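# Seat a flexible plastic strip into a jig's U-channel

## Task

Take the bendy plastic strip that is standing in the rack and push it down into the jig's U-shaped channel until its bottom edge touches the channel floor over the channel's full length.

## Robot and tools

Robot: two seven-joint Kinova Gen3 arms, left_arm and right_arm, each ending in a Robotiq 2F-85 two-finger gripper with a wrist camera. Cameras: cam_high and cam_low (fixed on a stand behind the arms), cam_left_wrist and cam_right_wrist (on the grippers), all 672x504.

Frames. Scene frame: origin on the table surface halfway between the nominal arm bases, +z up, +x out across the table, left_arm on the +y side (not the image side). The real bases sit at left_arm (+0.036, +0.326, 0) m and right_arm (-0.051, -0.390, 0) m, each yawed very slightly. Every hand pose, velocity and target in results is in that arm's own base frame; fixed cameras and table are in the scene frame. Gripper frame: fingers point along +z, pads open and shut along y. end_effector_position is the spot between the pads when shut; fingertips extend about 19 mm past it when shut, 6 mm when wide open. Reported positions can be off by a few cm at long reach.

execute_actions(actions, cameras). actions is a list of actions; each action is a list of up to 15 rows, one per 1/30 s step (a short action repeats its final row). Every row has 16 numbers in [-1, 1], always covering both arms: left dx, dy, dz, rx, ry, rz, left gripper position, left gripper speed, then the same eight for the right. dx..rz are offsets, not poses: measured from that arm's Hand target at the start of the action, along that arm's base axes; 1.0 = 0.6 m or 180 degrees; rx, ry, rz form a single rotation vector about the Hand target's point. All rows of one action count from the same start, but each new action or call starts from the updated Hand target, so a repeated offset keeps moving. Six zeros re-request the current Hand target. A translation longer than 1.0 is shortened. cameras: list of names, ["all"] or []; by default images come only with an empty actions list. An empty list also reports the current scene and task.

Gripper numbers: position is absolute, +1 fully open (85 mm), 0 about 45 mm, -1 shut, not linear in between; speed -1, 0, +1 gives roughly 20, 85, 150 mm/s and also sets grip force (about 100 N per pad slow, 120-135 N medium, up to about 240 N fast from a centimetre or more away). Any number you send is a command, so resend the last position and speed to leave a gripper alone. To grip, ask for a position narrower than the part; to release, ask a few mm wider.

move(target, speed, blend, blocking, cameras). target is one 16-number row or a list of up to 15 such rows, same layout as above; every row is an offset from the Hand targets at the moment the move begins, not from the previous row. The gripper follows a straight line, turning the short way. speed: top path speed in m/s, 0.002 to 0.5 (default 0.25), one value or one per target; turning rate is twice that in rad/s, at most 0.873. blend: corner rounding in metres, per target or one value; 0 stops at each. blocking=false returns after about 0.5 s while the move continues. Paths are capped at 10 s and do not avoid obstacles; grippers lag and may overshoot at speed. The result adds a move: line (done, off_target, moving, held, fault, plus limits such as paced or held).

wait(seconds 0 to 10) lets time pass holding commands. stop brakes a running move (fingers keep going). zoom_image(camera, region=[x0, y0, x1, y1] in image pixels from top-left, at most 504 by 504) enlarges part of the newest image of cam_high, cam_low, cam_left_wrist or cam_right_wrist. clear_fault(arm) clears a reported torque fault on left_arm or right_arm. read_manual(section="licences") gives licence text only. finished_scene(scene) ends the scene irreversibly; call it only when the strip stays seated with the robot hands off.

Control limits: each step the commanded orientation is clipped to within 32 degrees of the measured one; joint targets move at most 1.39 rad/s (first four joints) or 1.22 rad/s (wrist joints). A gripper often rests slightly short of its Hand target; the next command re-asks for it, or send the gap as an offset. A big rotation can swing the elbow. A clearance check may withhold commands that bring the arms too close.

Result lines: end_effector_position (m) and end_effector_quat_wxyz per arm, Hand target, Tool commands, joint positions, velocities ("within noise" when still), joint torques (positive toward larger joint angle), Flange force along the gripper axes (includes held weight and some error; "no reading" near singularities), step readings of position, Wrist depth (7x7 grid of median distances in mm, 164-4000, "-" for none). Per gripper: position_measured_pct (about 50 minus 50 times the position number), object_status (0 moving, 1 blocked opening, 2 stopped on something early, 3 reached target or pads met, i.e. empty or soft grip), motor_current_ma (about 1000 when clamping, near 0 in air).

Faults and heat: an arm halts if a joint torque hits its limit (104.5 N m for the first four joints, 51.3 N m for the wrist three) or strays over 5 degrees from plan; call clear_fault. Motors over 60 °C show MOTOR HOT; at 75 °C the arm sags and stops for 30-60 s, so avoid long holds at full stretch or pushing at unreachable targets.

Avoid: dropping the strip or letting it fall off the table, releasing it while it moves, fast impacts, commanding far past a firm contact (arms are stiff and press hard), squeezing hard on a part still resting on something, twisting loads, and any contact between the arms, including closing a gripper on the other's fingers. Loose objects may occasionally get nudged.

Each tool is called after "Call:" as name([rows], argument=value, ...), one row to a line, values as JSON.

## Session

Call:
execute_actions(actions=[])

Scene clock: 0.00 s.
left_arm: end_effector_position=(+0.2351, -0.3316, +0.2685) position_measured_pct=0.0 object_status=3 motor_current_ma=0 end_effector_quat_wxyz=(-0.236, -0.074, +0.962, +0.113) | right_arm: end_effector_position=(+0.7372, +0.1367, +0.2779) position_measured_pct=0.0 object_status=3 motor_current_ma=0 end_effector_quat_wxyz=(-0.061, +0.778, +0.324, +0.534)
Joint positions: left_arm=[0.867 0.625 -0.218 1.242 0.278 1.799 2.373] | right_arm=[0.059 0.659 -0.168 1.641 -2.105 0.402 1.143]
Joint velocities: within noise
Joint torques (N m): no reading
Flange force (N): no reading
Wrist depth (mm): cam_left_wrist=[526 547 572 601 630 668 2132 / 492 513 535 559 584 618 649 / 466 483 505 524 548 573 598 / 440 458 477 494 514 536 550 / 419 434 450 466 485 504 520 / 399 415 428 444 461 478 495 / 384 398 412 425 440 455 473] | cam_right_wrist=[2167 1842 1658 1493 1364 1268 1171 / 2278 1967 1666 1556 1405 1251 1178 / 2174 2034 1802 1617 1429 1321 1186 / 721 1985 1837 1645 1503 1318 1221 / 613 660 1842 1683 1528 1405 1273 / 537 567 598 1674 1567 1454 1321 / 483 510 534 563 1556 1487 1339]
Hand target: left_arm +0.2351, -0.3316, +0.2685; -0.236, -0.074, +0.962, +0.113 | right_arm +0.7372, +0.1367, +0.2779; -0.061, +0.778, +0.324, +0.534
Tool commands: left_gripper/position=+1.0 left_gripper/speed=+1.0 right_gripper/position=+1.0 right_gripper/speed=+1.0

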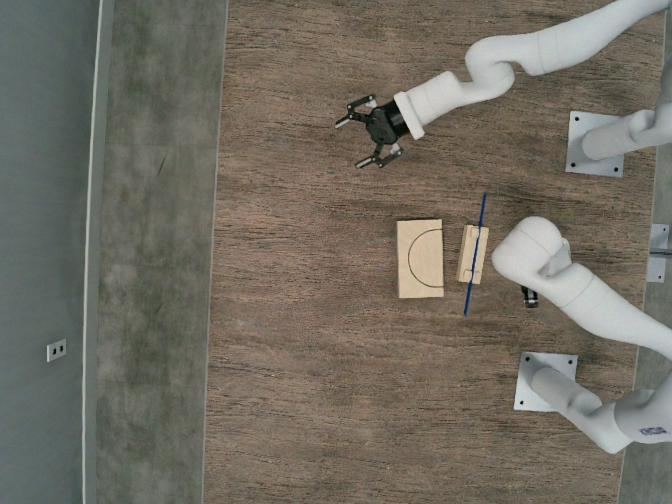

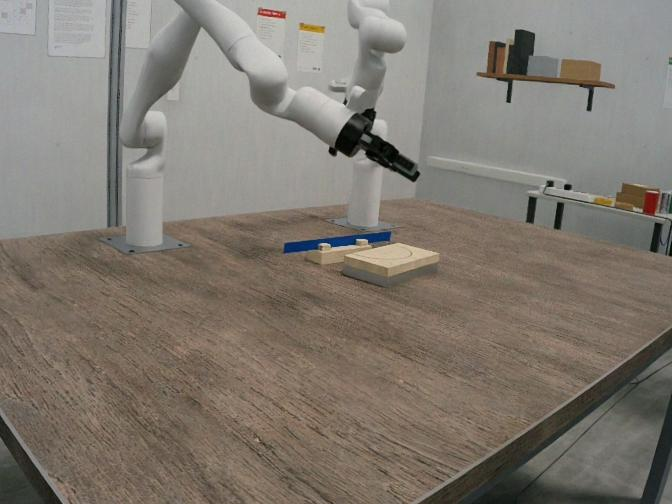

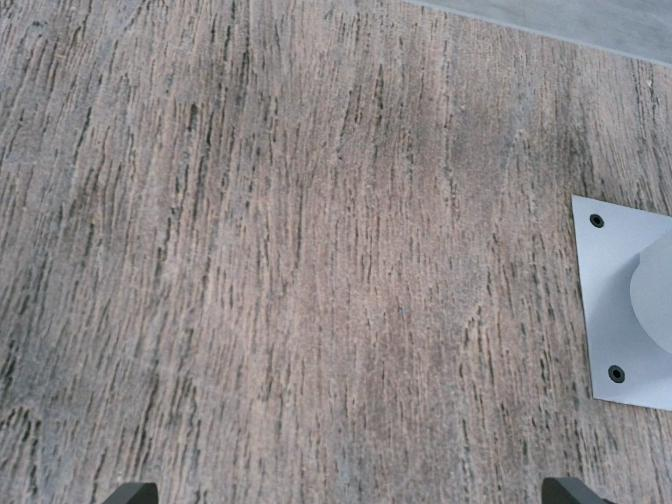

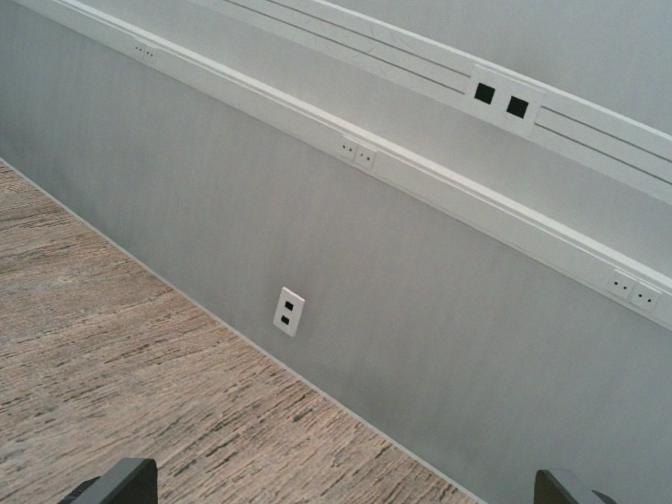

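Call:
zoom_image(camera="cam_high", region=[380, 180, 540, 330])

Call:
zoom_image(camera="cam_low", region=[270, 215, 450, 300])

Scaled by 3.150 from the camera's 672x504 image, which has a finer 960x720 frame.

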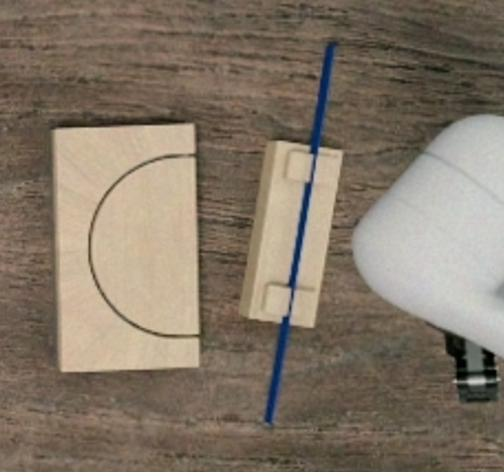

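Scaled by 2.800 from the camera's 672x504 image, which has a finer 960x720 frame.

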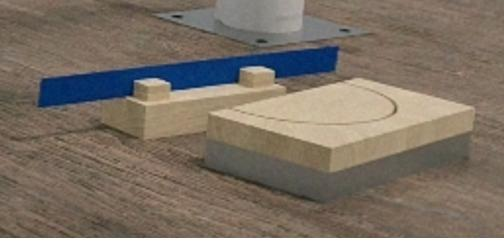

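Call:
move(target=[0.1665,-0.069,0.1525,-0.18,-0.0635,-0.5345,1,1,-0.645,-0.136,0.137,0.28,0.352,-0.652,1,1], speed=0.3, cameras=["cam_left_wrist","cam_high"])

Scene clock: 29.40 s.
left_arm: end_effector_position=(+0.3350, -0.3730, +0.3600) position_measured_pct=0.0 object_status=3 motor_current_ma=0 end_effector_quat_wxyz=(+0.000, +0.707, +0.707, +0.001) | right_arm: end_effector_position=(+0.3502, +0.0551, +0.3602) position_measured_pct=0.0 object_status=3 motor_current_ma=0 end_effector_quat_wxyz=(+0.000, +0.707, -0.707, +0.000)
Joint positions: left_arm=[0.717 0.461 0.133 1.085 -0.06 1.599 0.835] | right_arm=[-0.872 0.108 0.739 1.595 -3.215 -1.466 -0.128]
Joint torques (N m): left_arm=[1.41 -19.03 1.53 -8.68 0.05 0.57 0.27] | right_arm=[1.61 -8 -0.95 -11.09 0.1 0.05 0.08]
Flange force (N): left_arm=[0.0 4.5 1.3] | right_arm=[-0.1 9.1 6.3]
Wrist depth (mm): cam_left_wrist=[516 515 512 511 512 512 509 / 516 515 513 512 510 507 508 / 513 512 511 510 464 463 505 / 512 509 479 507 462 461 505 / 512 509 477 507 462 460 503 / 508 508 476 503 459 459 502 / 506 506 505 504 502 503 501] | cam_right_wrist=[514 512 511 509 508 506 504 / 514 512 510 507 508 504 506 / 511 511 510 508 507 506 504 / 512 512 508 507 507 505 505 / 510 511 508 507 507 504 504 / 510 512 507 508 504 503 503 / 510 508 508 506 505 503 503]
Hand target: left_arm +0.3350, -0.3730, +0.3600; +0.000, +0.707, +0.707, +0.001 | right_arm +0.3502, +0.0551, +0.3601; +0.000, +0.707, -0.707, +0.000
Off the commanded pose: left_arm 0.000 m, 0 deg | right_arm 0.000 m, 0 deg.
move: done
Images, in order (width x height): cam_high 672x504, cam_left_wrist 672x504.

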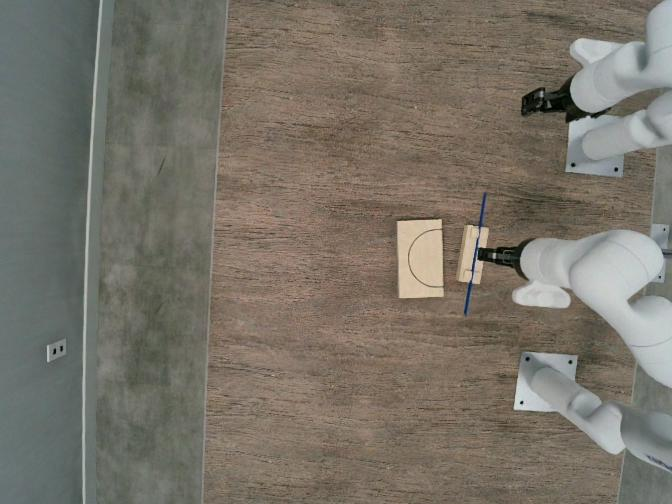

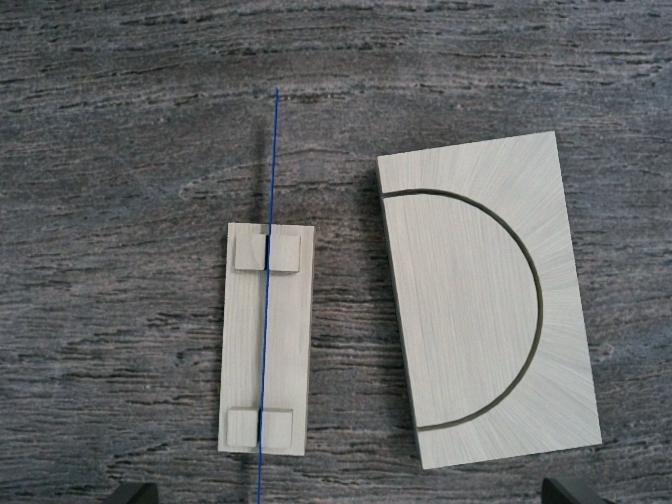

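Call:
move(target=[-0.078,0.522,-0.267,0,0,-0.0139,1,1,0.11,0.603,0,0,0,0,1,1], speed=0.3, cameras=["cam_right_wrist","cam_high"])

Scene clock: 56.50 s.
left_arm: end_effector_position=(+0.2882, -0.0598, +0.1998) position_measured_pct=0.0 object_status=3 motor_current_ma=0 end_effector_quat_wxyz=(+0.000, +0.722, +0.692, +0.001) | right_arm: end_effector_position=(+0.4162, +0.4169, +0.3602) position_measured_pct=0.0 object_status=3 motor_current_ma=0 end_effector_quat_wxyz=(+0.000, +0.707, -0.707, +0.000)
Joint positions: left_arm=[0.226 0.108 -0.115 2.119 0.014 0.914 0.06] | right_arm=[-0.987 0.771 0.56 0.605 -3.535 -1.828 -0.669]
Joint torques (N m): left_arm=[1.36 -10.55 0.75 -6.95 0.07 0.48 0.29] | right_arm=[1.62 -21.17 0.58 -10.19 0.1 0.05 0.09]
Flange force (N): left_arm=[4.6 3.7 4.1] | right_arm=[15.7 19.9 14.6]
Wrist depth (mm): cam_left_wrist=[352 351 350 350 349 348 347 / 351 350 350 349 348 347 347 / 350 349 349 348 347 346 346 / 349 349 348 347 347 346 344 / 348 347 347 346 346 344 344 / 347 346 346 345 344 344 342 / 346 346 346 345 343 343 343] | cam_right_wrist=[512 511 510 508 507 506 505 / 514 510 509 507 507 505 505 / 511 466 464 507 475 503 503 / 510 464 464 507 475 502 500 / 508 464 464 506 474 504 503 / 510 465 463 505 502 504 502 / 508 508 507 507 503 502 502]
Hand target: left_arm +0.2882, -0.0598, +0.1998; +0.000, +0.722, +0.692, +0.001 | right_arm +0.4162, +0.4169, +0.3602; +0.000, +0.707, -0.707, +0.000
Off the commanded pose: left_arm 0.000 m, 0 deg | right_arm 0.000 m, 0 deg.
move: done
Images, in order (width x height): cam_high 672x504, cam_right_wrist 672x504.

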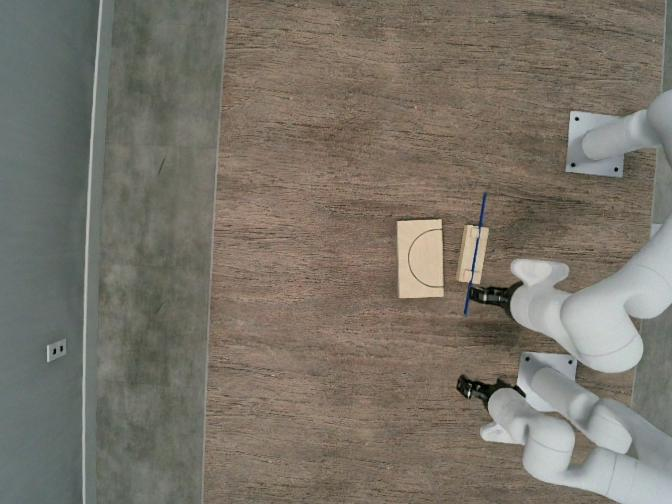

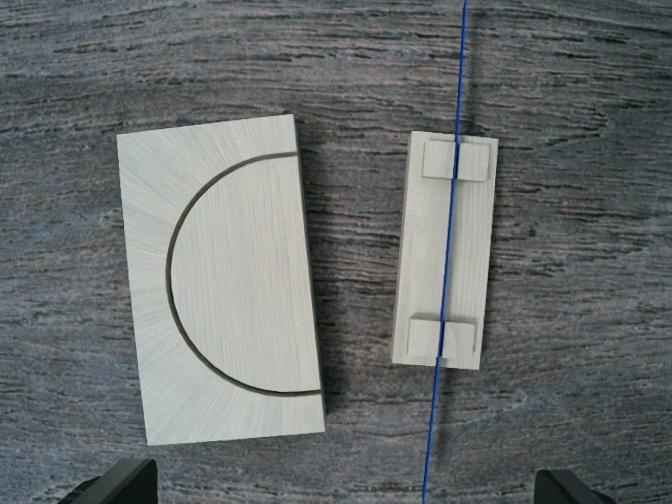

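Call:
move(target=[-0.0018,-0.2743,-0.0497,0,0,-0.003,0,1,-0.1198,-0.3348,-0.317,0,0,-0.0189,0,1], speed=0.3, cameras=["cam_left_wrist","cam_right_wrist","cam_low"])

Scene clock: 75.83 s.
left_arm: end_effector_position=(+0.2871, -0.2244, +0.1700) position_measured_pct=49.8 object_status=3 motor_current_ma=0 end_effector_quat_wxyz=(+0.000, +0.725, +0.688, +0.001) | right_arm: end_effector_position=(+0.3443, +0.2160, +0.1700) position_measured_pct=49.8 object_status=3 motor_current_ma=0 end_effector_quat_wxyz=(+0.000, +0.686, -0.728, +0.000)
Joint positions: left_arm=[0.56 0.303 0.046 1.98 -0.019 0.859 0.564] | right_arm=[-1.058 0.439 0.608 1.866 -3.449 -0.931 -0.368]
Joint torques (N m): left_arm=[1.43 -13.96 1.07 -6.62 0.04 0.5 0.28] | right_arm=[1.66 -12.98 0.68 -8.86 0.11 0.05 0.1]
Flange force (N): left_arm=[2.6 4.2 3.6] | right_arm=[2.6 10.6 -0.3]
Wrist depth (mm): cam_left_wrist=[321 321 320 320 319 318 317 / 320 320 320 318 317 317 316 / 320 319 319 318 317 317 316 / 319 318 317 317 316 316 315 / 318 317 317 316 315 314 314 / 317 316 316 315 315 314 293 / 316 316 315 315 313 291 269] | cam_right_wrist=[320 320 319 317 316 316 315 / 320 319 318 318 316 315 315 / 320 319 318 317 316 315 314 / 320 318 317 317 316 315 314 / 319 318 317 316 315 315 313 / 319 318 317 316 315 314 313 / 318 318 317 315 315 314 314]
Hand target: left_arm +0.2871, -0.2244, +0.1700; +0.000, +0.725, +0.688, +0.001 | right_arm +0.3443, +0.2160, +0.1700; +0.000, +0.686, -0.728, +0.000
Off the commanded pose: left_arm 0.000 m, 0 deg | right_arm 0.000 m, 0 deg.
move: done
Images, in order (width x height): cam_low 672x504, cam_left_wrist 672x504, cam_right_wrist 672x504.

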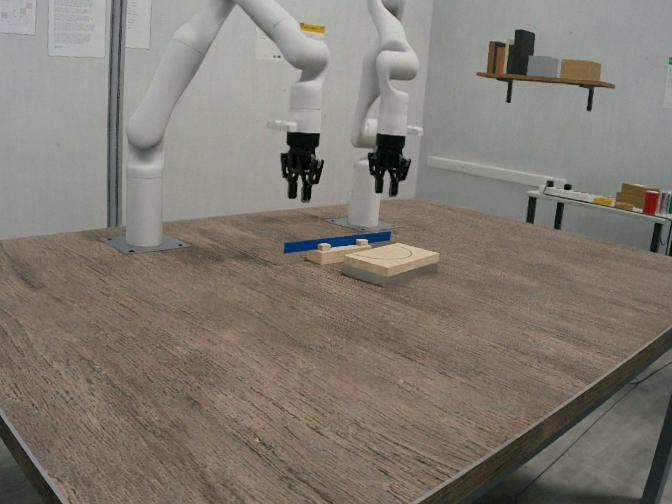

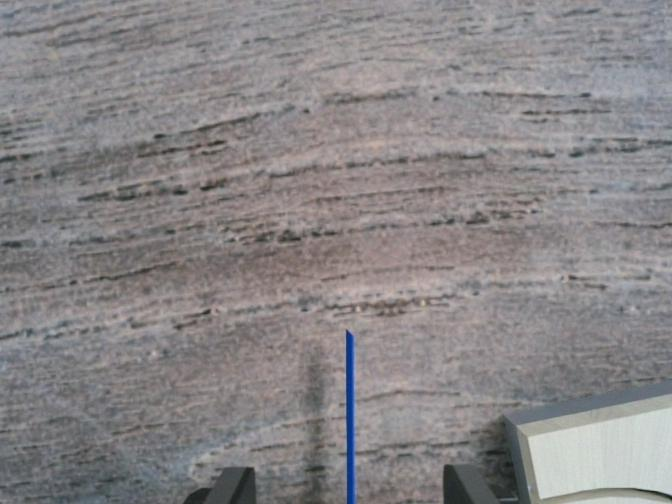

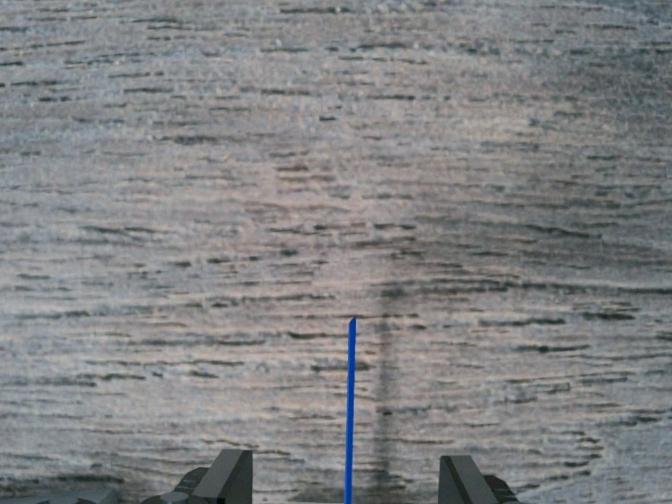

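Call:
move([
  [0,0,-0.17,0,0,0,0,1,0,0,-0.17,0,0,0,0,1],
  [0,0,-0.17,0,0,0,-1,-0.8,0,0,-0.17,0,0,0,-1,-0.8],
], speed=0.15, cameras=["cam_left_wrist","cam_right_wrist","cam_low"])

Call:
zoom_image(camera="cam_low", region=[270, 190, 450, 300])

Scene clock: 85.83 s.
left_arm: end_effector_position=(+0.2871, -0.2244, +0.0680) position_measured_pct=98.7 object_status=0 motor_current_ma=840 end_effector_quat_wxyz=(+0.000, +0.725, +0.688, +0.001) | right_arm: end_effector_position=(+0.3443, +0.2160, +0.0680) position_measured_pct=98.7 object_status=0 motor_current_ma=850 end_effector_quat_wxyz=(+0.000, +0.686, -0.728, +0.000)
Joint positions: left_arm=[0.573 0.513 0.031 2.106 -0.033 0.523 0.576] | right_arm=[-0.956 0.623 0.484 1.982 -3.609 -0.646 -0.23]
Joint torques (N m): left_arm=[1.38 -15.52 1.17 -4.41 0.08 0.49 0.28] | right_arm=[1.61 -14.7 0.9 -6.83 0.08 0.08 0.08]
Flange force (N): left_arm=[3.3 3.2 4.6] | right_arm=[0.8 9.2 -4.2]
Wrist depth (mm): cam_left_wrist=[217 217 217 216 216 215 215 / 217 217 216 216 215 215 214 / 216 216 215 215 215 214 214 / 216 216 215 214 214 213 213 / 215 215 214 214 214 213 212 / 215 214 214 213 213 212 212 / 214 214 213 213 212 212 211] | cam_right_wrist=[217 216 216 215 214 213 213 / 217 216 215 215 214 214 213 / 217 216 215 214 214 213 213 / 216 215 215 214 214 213 213 / 216 216 215 214 214 213 213 / 215 215 214 214 213 213 212 / 216 215 215 - 213 213 212]
Hand target: left_arm +0.2871, -0.2244, +0.0680; +0.000, +0.725, +0.688, +0.001 | right_arm +0.3443, +0.2160, +0.0680; +0.000, +0.686, -0.728, +0.000
Off the commanded pose: left_arm 0.000 m, 0 deg | right_arm 0.000 m, 0 deg.
move: done
Images, in order (width x height): cam_low 672x504, cam_left_wrist 672x504, cam_right_wrist 672x504.

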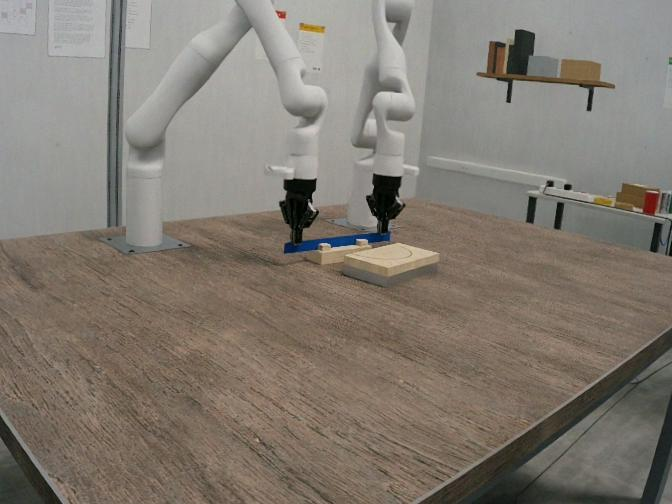

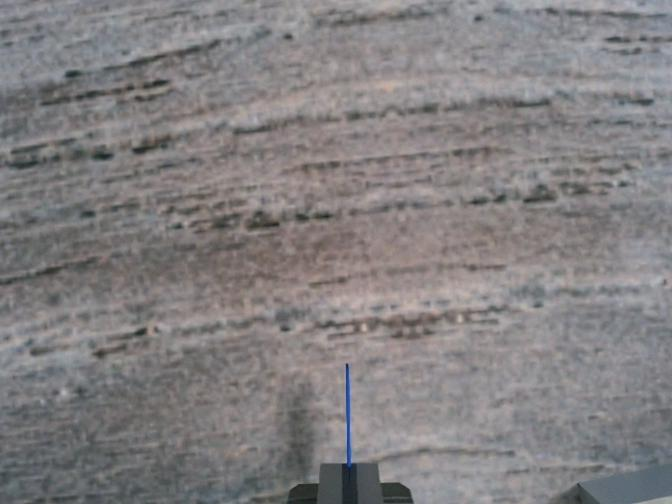

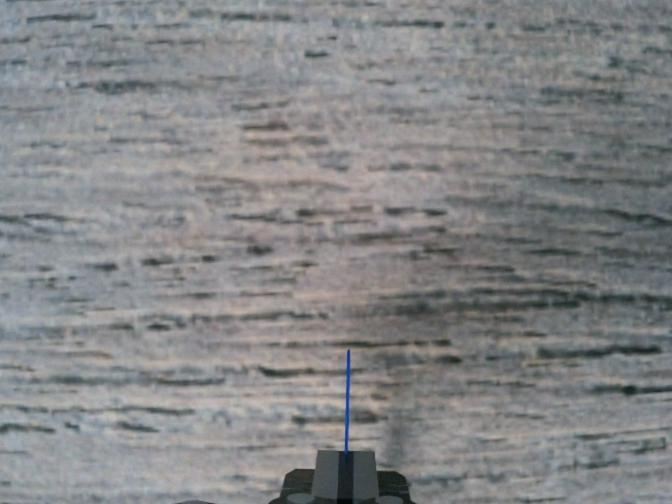

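Scaled by 2.800 from the camera's 672x504 image, which has a finer 960x720 frame.

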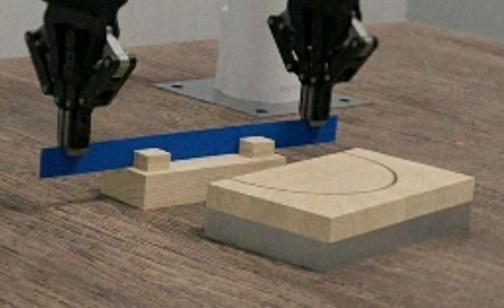

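Call:
move([
  [0,0,0.0867,0,0,0,-1,-0.8,0,0,0.0867,0,0,0,-1,-0.8],
  [0.0245,0.0053,0.0867,0,0,0.1867,-1,-0.8,0.0525,0.029,0.0867,0,0,-0.1467,-1,-0.8],
  [0.0620,-0.0190,0.0867,0,0,0.3739,-1,-0.8,0.1115,0.0733,0.0867,0,0,-0.2939,-1,-0.8],
  [0.1243,-0.0635,0.0867,0,0,0.5606,-1,-0.8,0.183,0.129,0.0867,0,0,-0.4406,-1,-0.8],
], speed=0.16, blend=[0.01,0.01,0.01,0], cameras=["cam_left_wrist","cam_right_wrist","cam_low","cam_high"])

Call:
zoom_image(camera="cam_low", region=[290, 190, 450, 300])

Call:
zoom_image(camera="cam_high", region=[380, 200, 500, 310])

Scene clock: 115.77 s.
left_arm: end_effector_position=(+0.3617, -0.2625, +0.1200) position_measured_pct=98.7 object_status=3 motor_current_ma=1000 end_effector_quat_wxyz=(-0.001, -0.069, +0.998, +0.000) | right_arm: end_effector_position=(+0.4541, +0.2934, +0.1200) position_measured_pct=98.7 object_status=3 motor_current_ma=930 end_effector_quat_wxyz=(+0.000, -0.063, +0.998, +0.000)
Joint positions: left_arm=[0.851 0.571 -0.41 1.769 0.288 0.862 2.019] | right_arm=[-1.075 0.878 0.877 1.451 -3.848 -1.145 -1.526]
Joint torques (N m): left_arm=[1.4 -18.1 -0.86 -6.4 0.12 0.56 0.28] | right_arm=[1.63 -18.97 3.99 -8.22 0.01 0.02 0.06]
Flange force (N): left_arm=[-4.1 1.3 3.9] | right_arm=[12.5 -2.2 -0.1]
Wrist depth (mm): cam_left_wrist=[270 270 270 269 269 268 268 / 239 238 268 268 268 267 267 / 238 238 223 267 267 267 266 / 267 237 236 266 266 266 265 / 267 266 266 266 265 265 264 / 265 265 264 264 264 264 264 / 221 221 220 232 263 263 263] | cam_right_wrist=[270 268 268 267 265 264 264 / 269 269 267 236 224 235 234 / 269 268 267 237 235 235 234 / 268 267 267 266 265 264 245 / 269 268 266 265 265 264 263 / 268 267 266 265 264 263 262 / 268 267 266 - 220 220 219]
Hand target: left_arm +0.3617, -0.2625, +0.1200; -0.001, -0.069, +0.998, +0.000 | right_arm +0.4541, +0.2934, +0.1200; +0.000, -0.063, +0.998, +0.000
Off the commanded pose: left_arm 0.000 m, 0 deg | right_arm 0.000 m, 0 deg.
move: done

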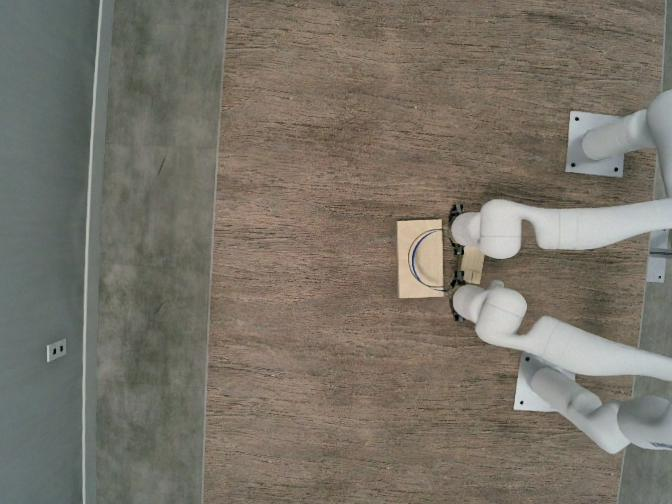

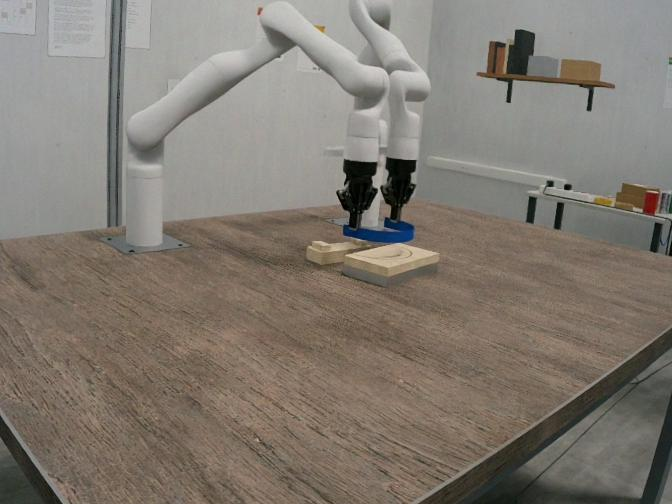

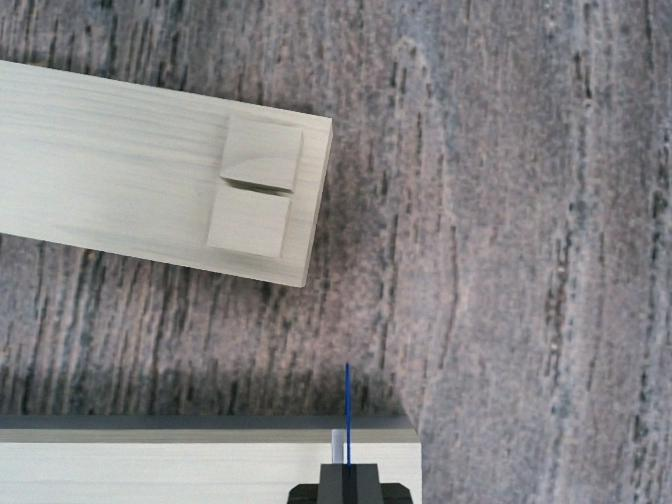

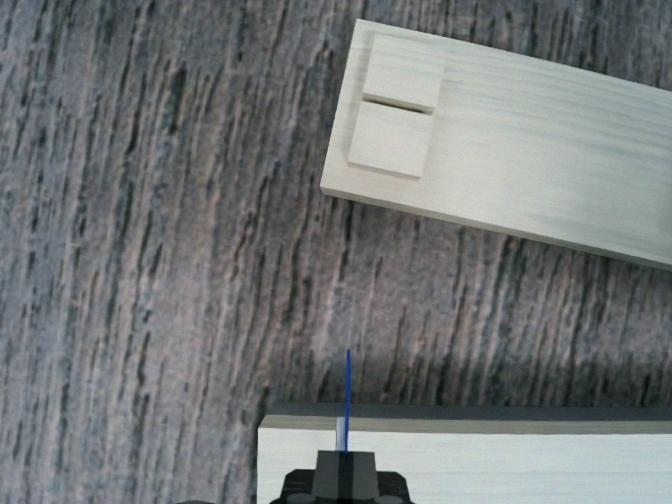

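Scaled by 3.150 from the camera's 672x504 image, which has a finer 960x720 frame.

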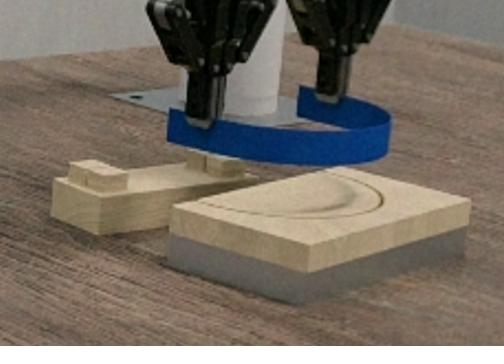

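Scaled by 4.200 from the camera's 672x504 image, which has a finer 960x720 frame.

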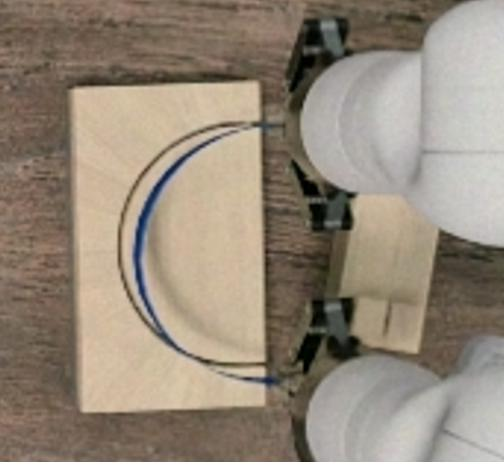

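Call:
zoom_image(camera="cam_left_wrist", region=[270, 350, 430, 504])

Call:
zoom_image(camera="cam_right_wrist", region=[270, 340, 430, 504])

Scaled by 3.150.

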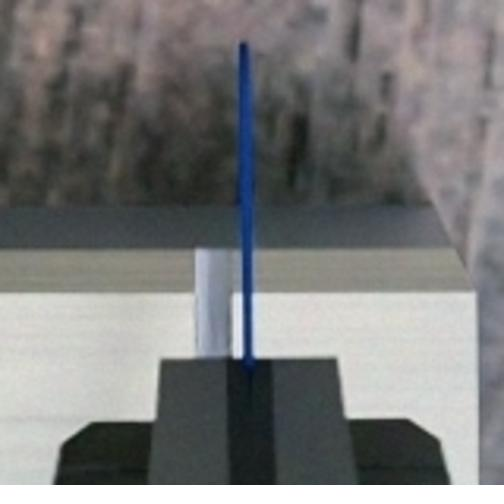

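Scaled by 3.073.

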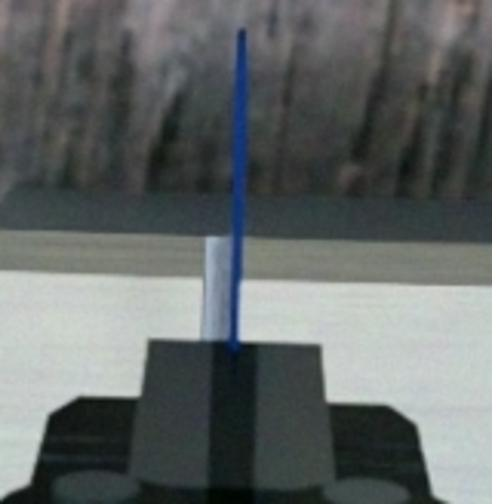

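Call:
move(target=[0,-0.005,-0.0533,0,0,0,-1,-0.8,0,-0.0025,-0.0533,0,0,0,-1,-0.8], speed=0.08, cameras=["cam_left_wrist","cam_right_wrist","cam_low","cam_high"])

Call:
zoom_image(camera="cam_low", region=[320, 210, 450, 300])

Call:
zoom_image(camera="cam_high", region=[380, 200, 500, 310])

Call:
zoom_image(camera="cam_left_wrist", region=[270, 350, 430, 504])

Call:
zoom_image(camera="cam_right_wrist", region=[270, 340, 430, 504])

Scene clock: 131.97 s.
left_arm: end_effector_position=(+0.3617, -0.2655, +0.0880) position_measured_pct=98.7 object_status=3 motor_current_ma=1000 end_effector_quat_wxyz=(-0.001, -0.069, +0.998, +0.000) | right_arm: end_effector_position=(+0.4541, +0.2919, +0.0880) position_measured_pct=98.7 object_status=3 motor_current_ma=930 end_effector_quat_wxyz=(+0.000, -0.063, +0.998, +0.000)
Joint positions: left_arm=[0.839 0.627 -0.388 1.796 0.321 0.782 1.997] | right_arm=[-1.063 0.918 0.848 1.486 -3.883 -1.078 -1.496]
Joint torques (N m): left_arm=[1.42 -18.55 -0.91 -5.88 0.14 0.56 0.29] | right_arm=[1.62 -19.22 4.05 -7.83 0.02 0.03 0.06]
Flange force (N): left_arm=[-3.8 1.6 4.0] | right_arm=[11.9 -1.9 -0.9]
Wrist depth (mm): cam_left_wrist=[238 237 237 237 236 236 236 / 206 206 206 235 235 235 235 / 206 205 191 235 235 234 234 / 235 205 191 234 234 234 233 / 234 234 234 234 233 233 233 / 234 234 233 233 233 232 232 / 218 218 217 217 232 232 232] | cam_right_wrist=[238 236 236 235 190 203 232 / 237 236 236 205 190 203 202 / 237 236 235 234 203 203 202 / 236 236 235 234 233 233 229 / 236 235 234 234 233 232 231 / 236 235 234 233 233 232 231 / 236 235 235 - 205 207 209]
Hand target: left_arm +0.3617, -0.2655, +0.0880; -0.001, -0.069, +0.998, +0.000 | right_arm +0.4541, +0.2919, +0.0880; +0.000, -0.063, +0.998, +0.000
Off the commanded pose: left_arm 0.000 m, 0 deg | right_arm 0.000 m, 0 deg.
move: done

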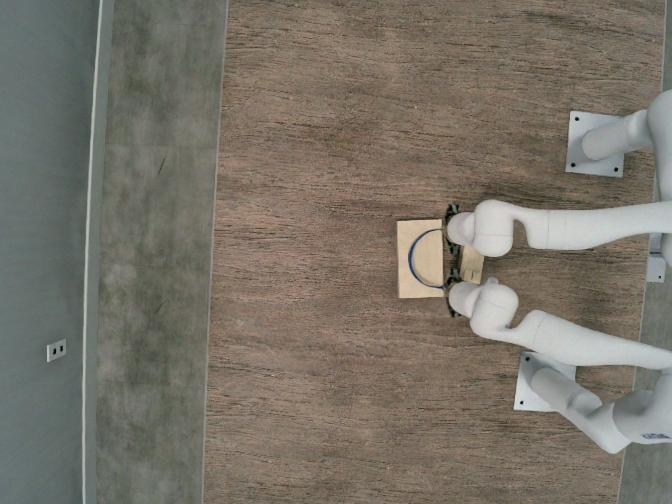

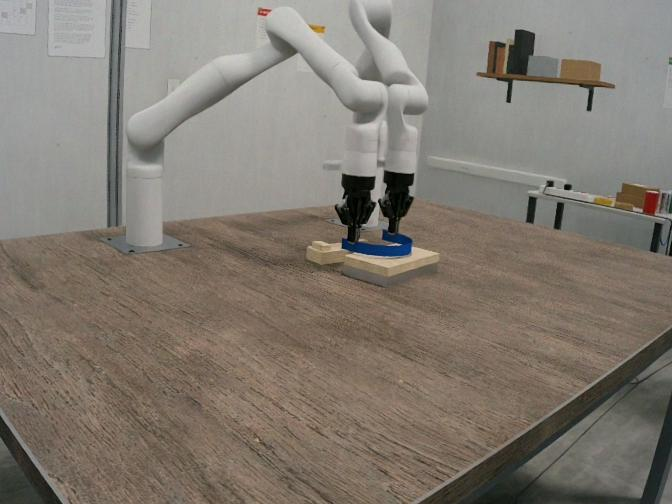

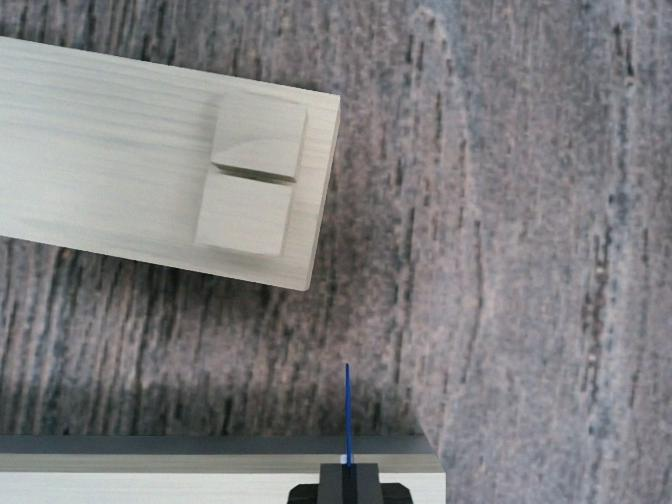

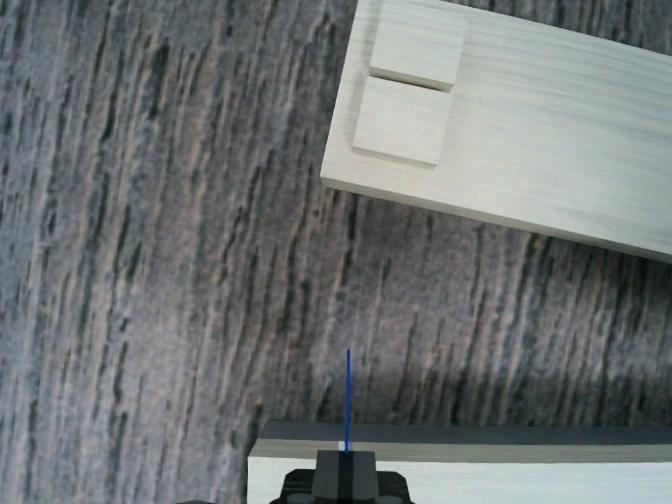

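Scaled by 3.877 from the camera's 672x504 image, which has a finer 960x720 frame.

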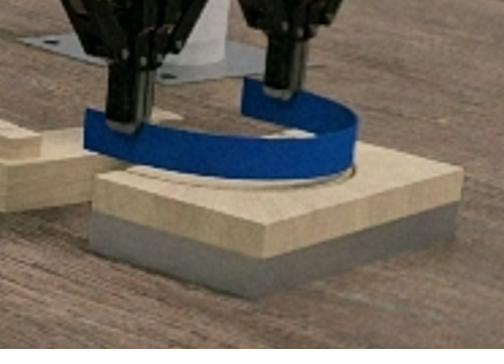

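Scaled by 4.200 from the camera's 672x504 image, which has a finer 960x720 frame.

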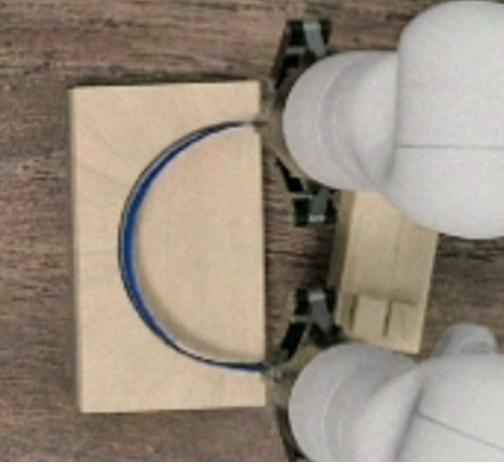

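Scaled by 3.150.

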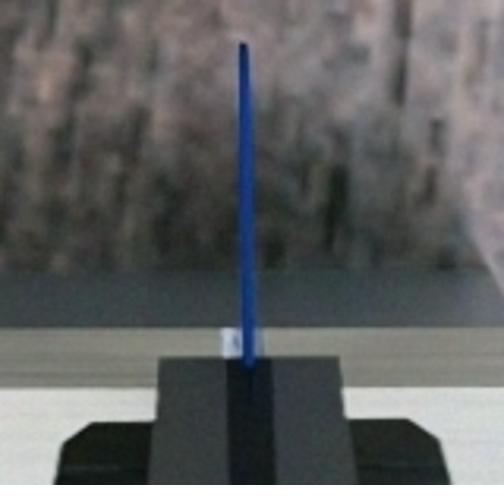

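Scaled by 3.073.

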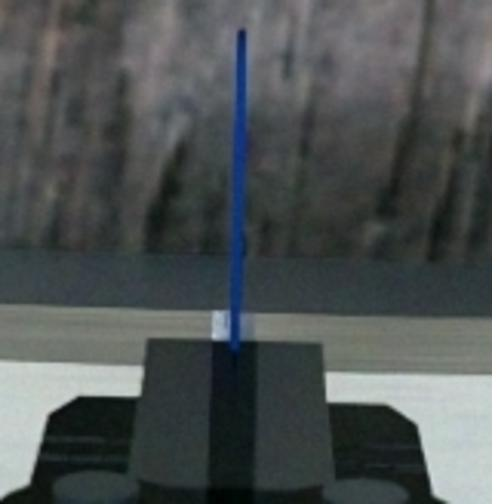

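Call:
move([
  [0.00167,-0.0003,0,0,0,0,-1,-0.8,0.00167,-0.0008,0,0,0,0,-1,-0.8],
  [0.00167,-0.0003,-0.035,0,0,0,-1,-0.8,0.00167,-0.0008,-0.035,0,0,0,-1,-0.8],
], speed=0.03, cameras=["cam_left_wrist","cam_right_wrist","cam_low","cam_high"])

Call:
zoom_image(camera="cam_low", region=[330, 210, 450, 300])

Call:
zoom_image(camera="cam_high", region=[390, 210, 470, 310])

Call:
zoom_image(camera="cam_left_wrist", region=[270, 350, 430, 504])

Call:
zoom_image(camera="cam_right_wrist", region=[270, 340, 430, 504])

Scene clock: 140.80 s.
left_arm: end_effector_position=(+0.3627, -0.2657, +0.0670) position_measured_pct=98.7 object_status=3 motor_current_ma=1000 end_effector_quat_wxyz=(-0.001, -0.069, +0.998, +0.000) | right_arm: end_effector_position=(+0.4551, +0.2915, +0.0670) position_measured_pct=98.7 object_status=3 motor_current_ma=930 end_effector_quat_wxyz=(+0.000, -0.063, +0.998, +0.000)
Joint positions: left_arm=[0.826 0.666 -0.37 1.81 0.342 0.73 1.978] | right_arm=[-1.053 0.948 0.826 1.5 -3.907 -1.038 -1.478]
Joint torques (N m): left_arm=[1.45 -18.87 -0.88 -5.49 0.14 0.55 0.3] | right_arm=[1.62 -19.41 4.08 -7.57 0.01 0.01 0.07]
Flange force (N): left_arm=[-3.8 1.8 4.1] | right_arm=[11.6 -1.8 -1.5]
Wrist depth (mm): cam_left_wrist=[186 216 216 215 215 215 214 / 185 185 170 214 214 214 214 / 184 184 170 214 214 213 213 / 214 184 183 213 213 213 212 / 213 213 213 213 213 212 211 / 213 212 212 212 211 211 211 / 212 211 211 211 211 211 210] | cam_right_wrist=[216 215 215 214 169 182 182 / 215 215 214 183 168 182 182 / 215 215 214 213 183 182 181 / 215 214 214 213 212 211 210 / 215 214 214 213 212 211 210 / 215 214 213 212 212 211 210 / 215 214 213 200 203 204 206]
Hand target: left_arm +0.3627, -0.2657, +0.0670; -0.001, -0.069, +0.998, +0.000 | right_arm +0.4551, +0.2915, +0.0670; +0.000, -0.063, +0.998, +0.000
Off the commanded pose: left_arm 0.000 m, 0 deg | right_arm 0.000 m, 0 deg.
move: done

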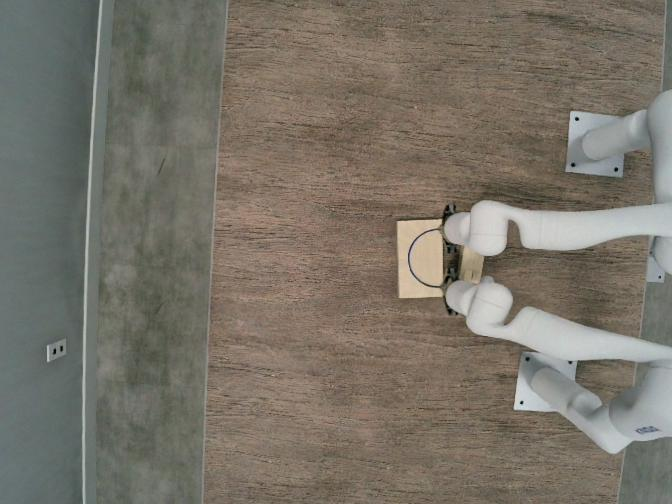

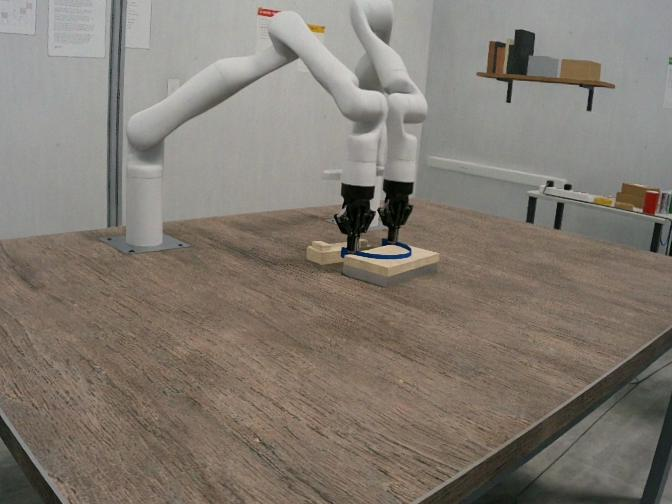

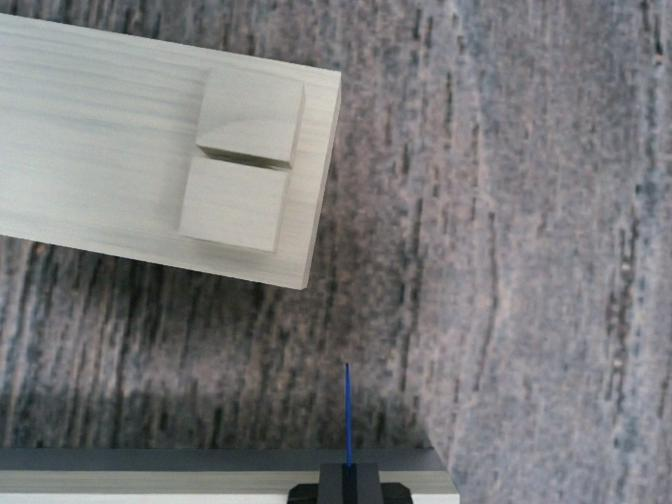

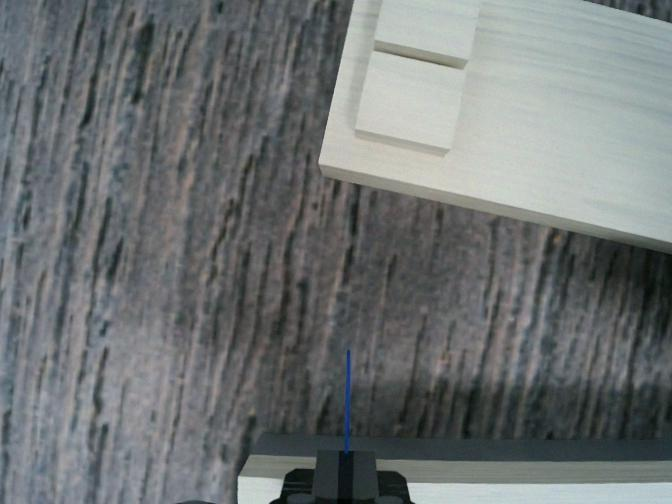

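Scaled by 4.200 from the camera's 672x504 image, which has a finer 960x720 frame.

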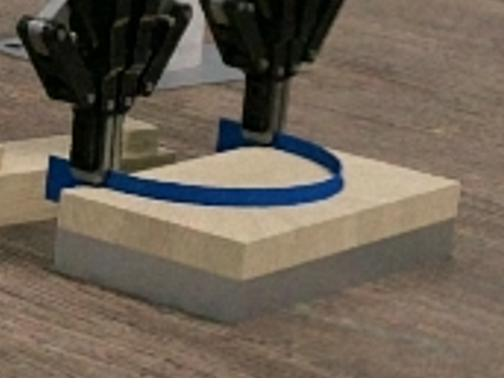

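Scaled by 5.040 from the camera's 672x504 image, which has a finer 960x720 frame.

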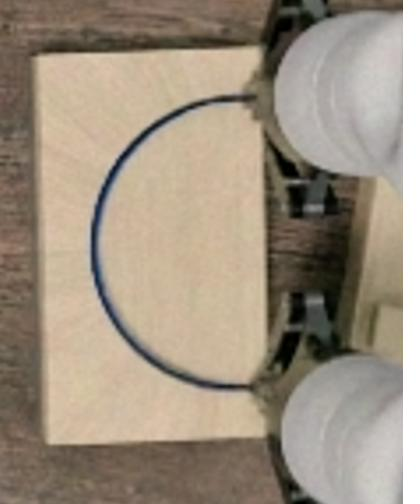

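Scaled by 3.150.

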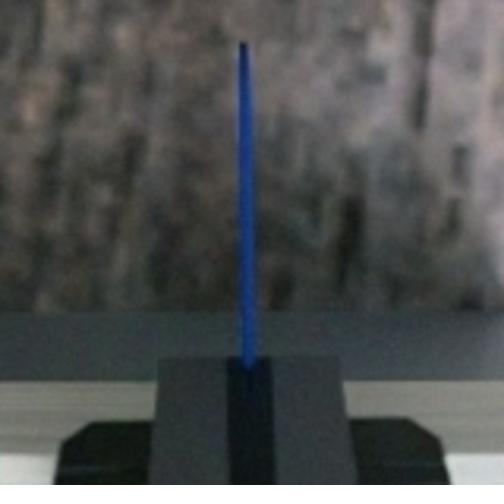

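Scaled by 3.073.

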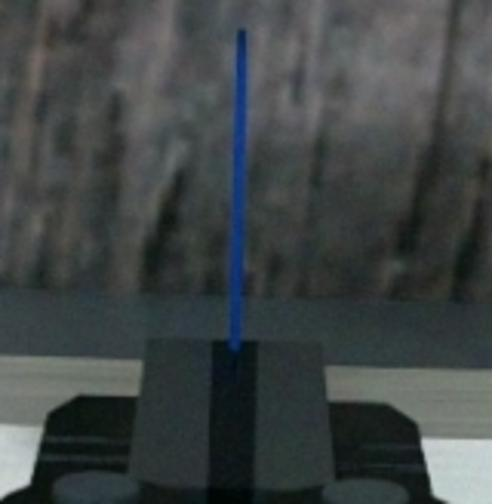

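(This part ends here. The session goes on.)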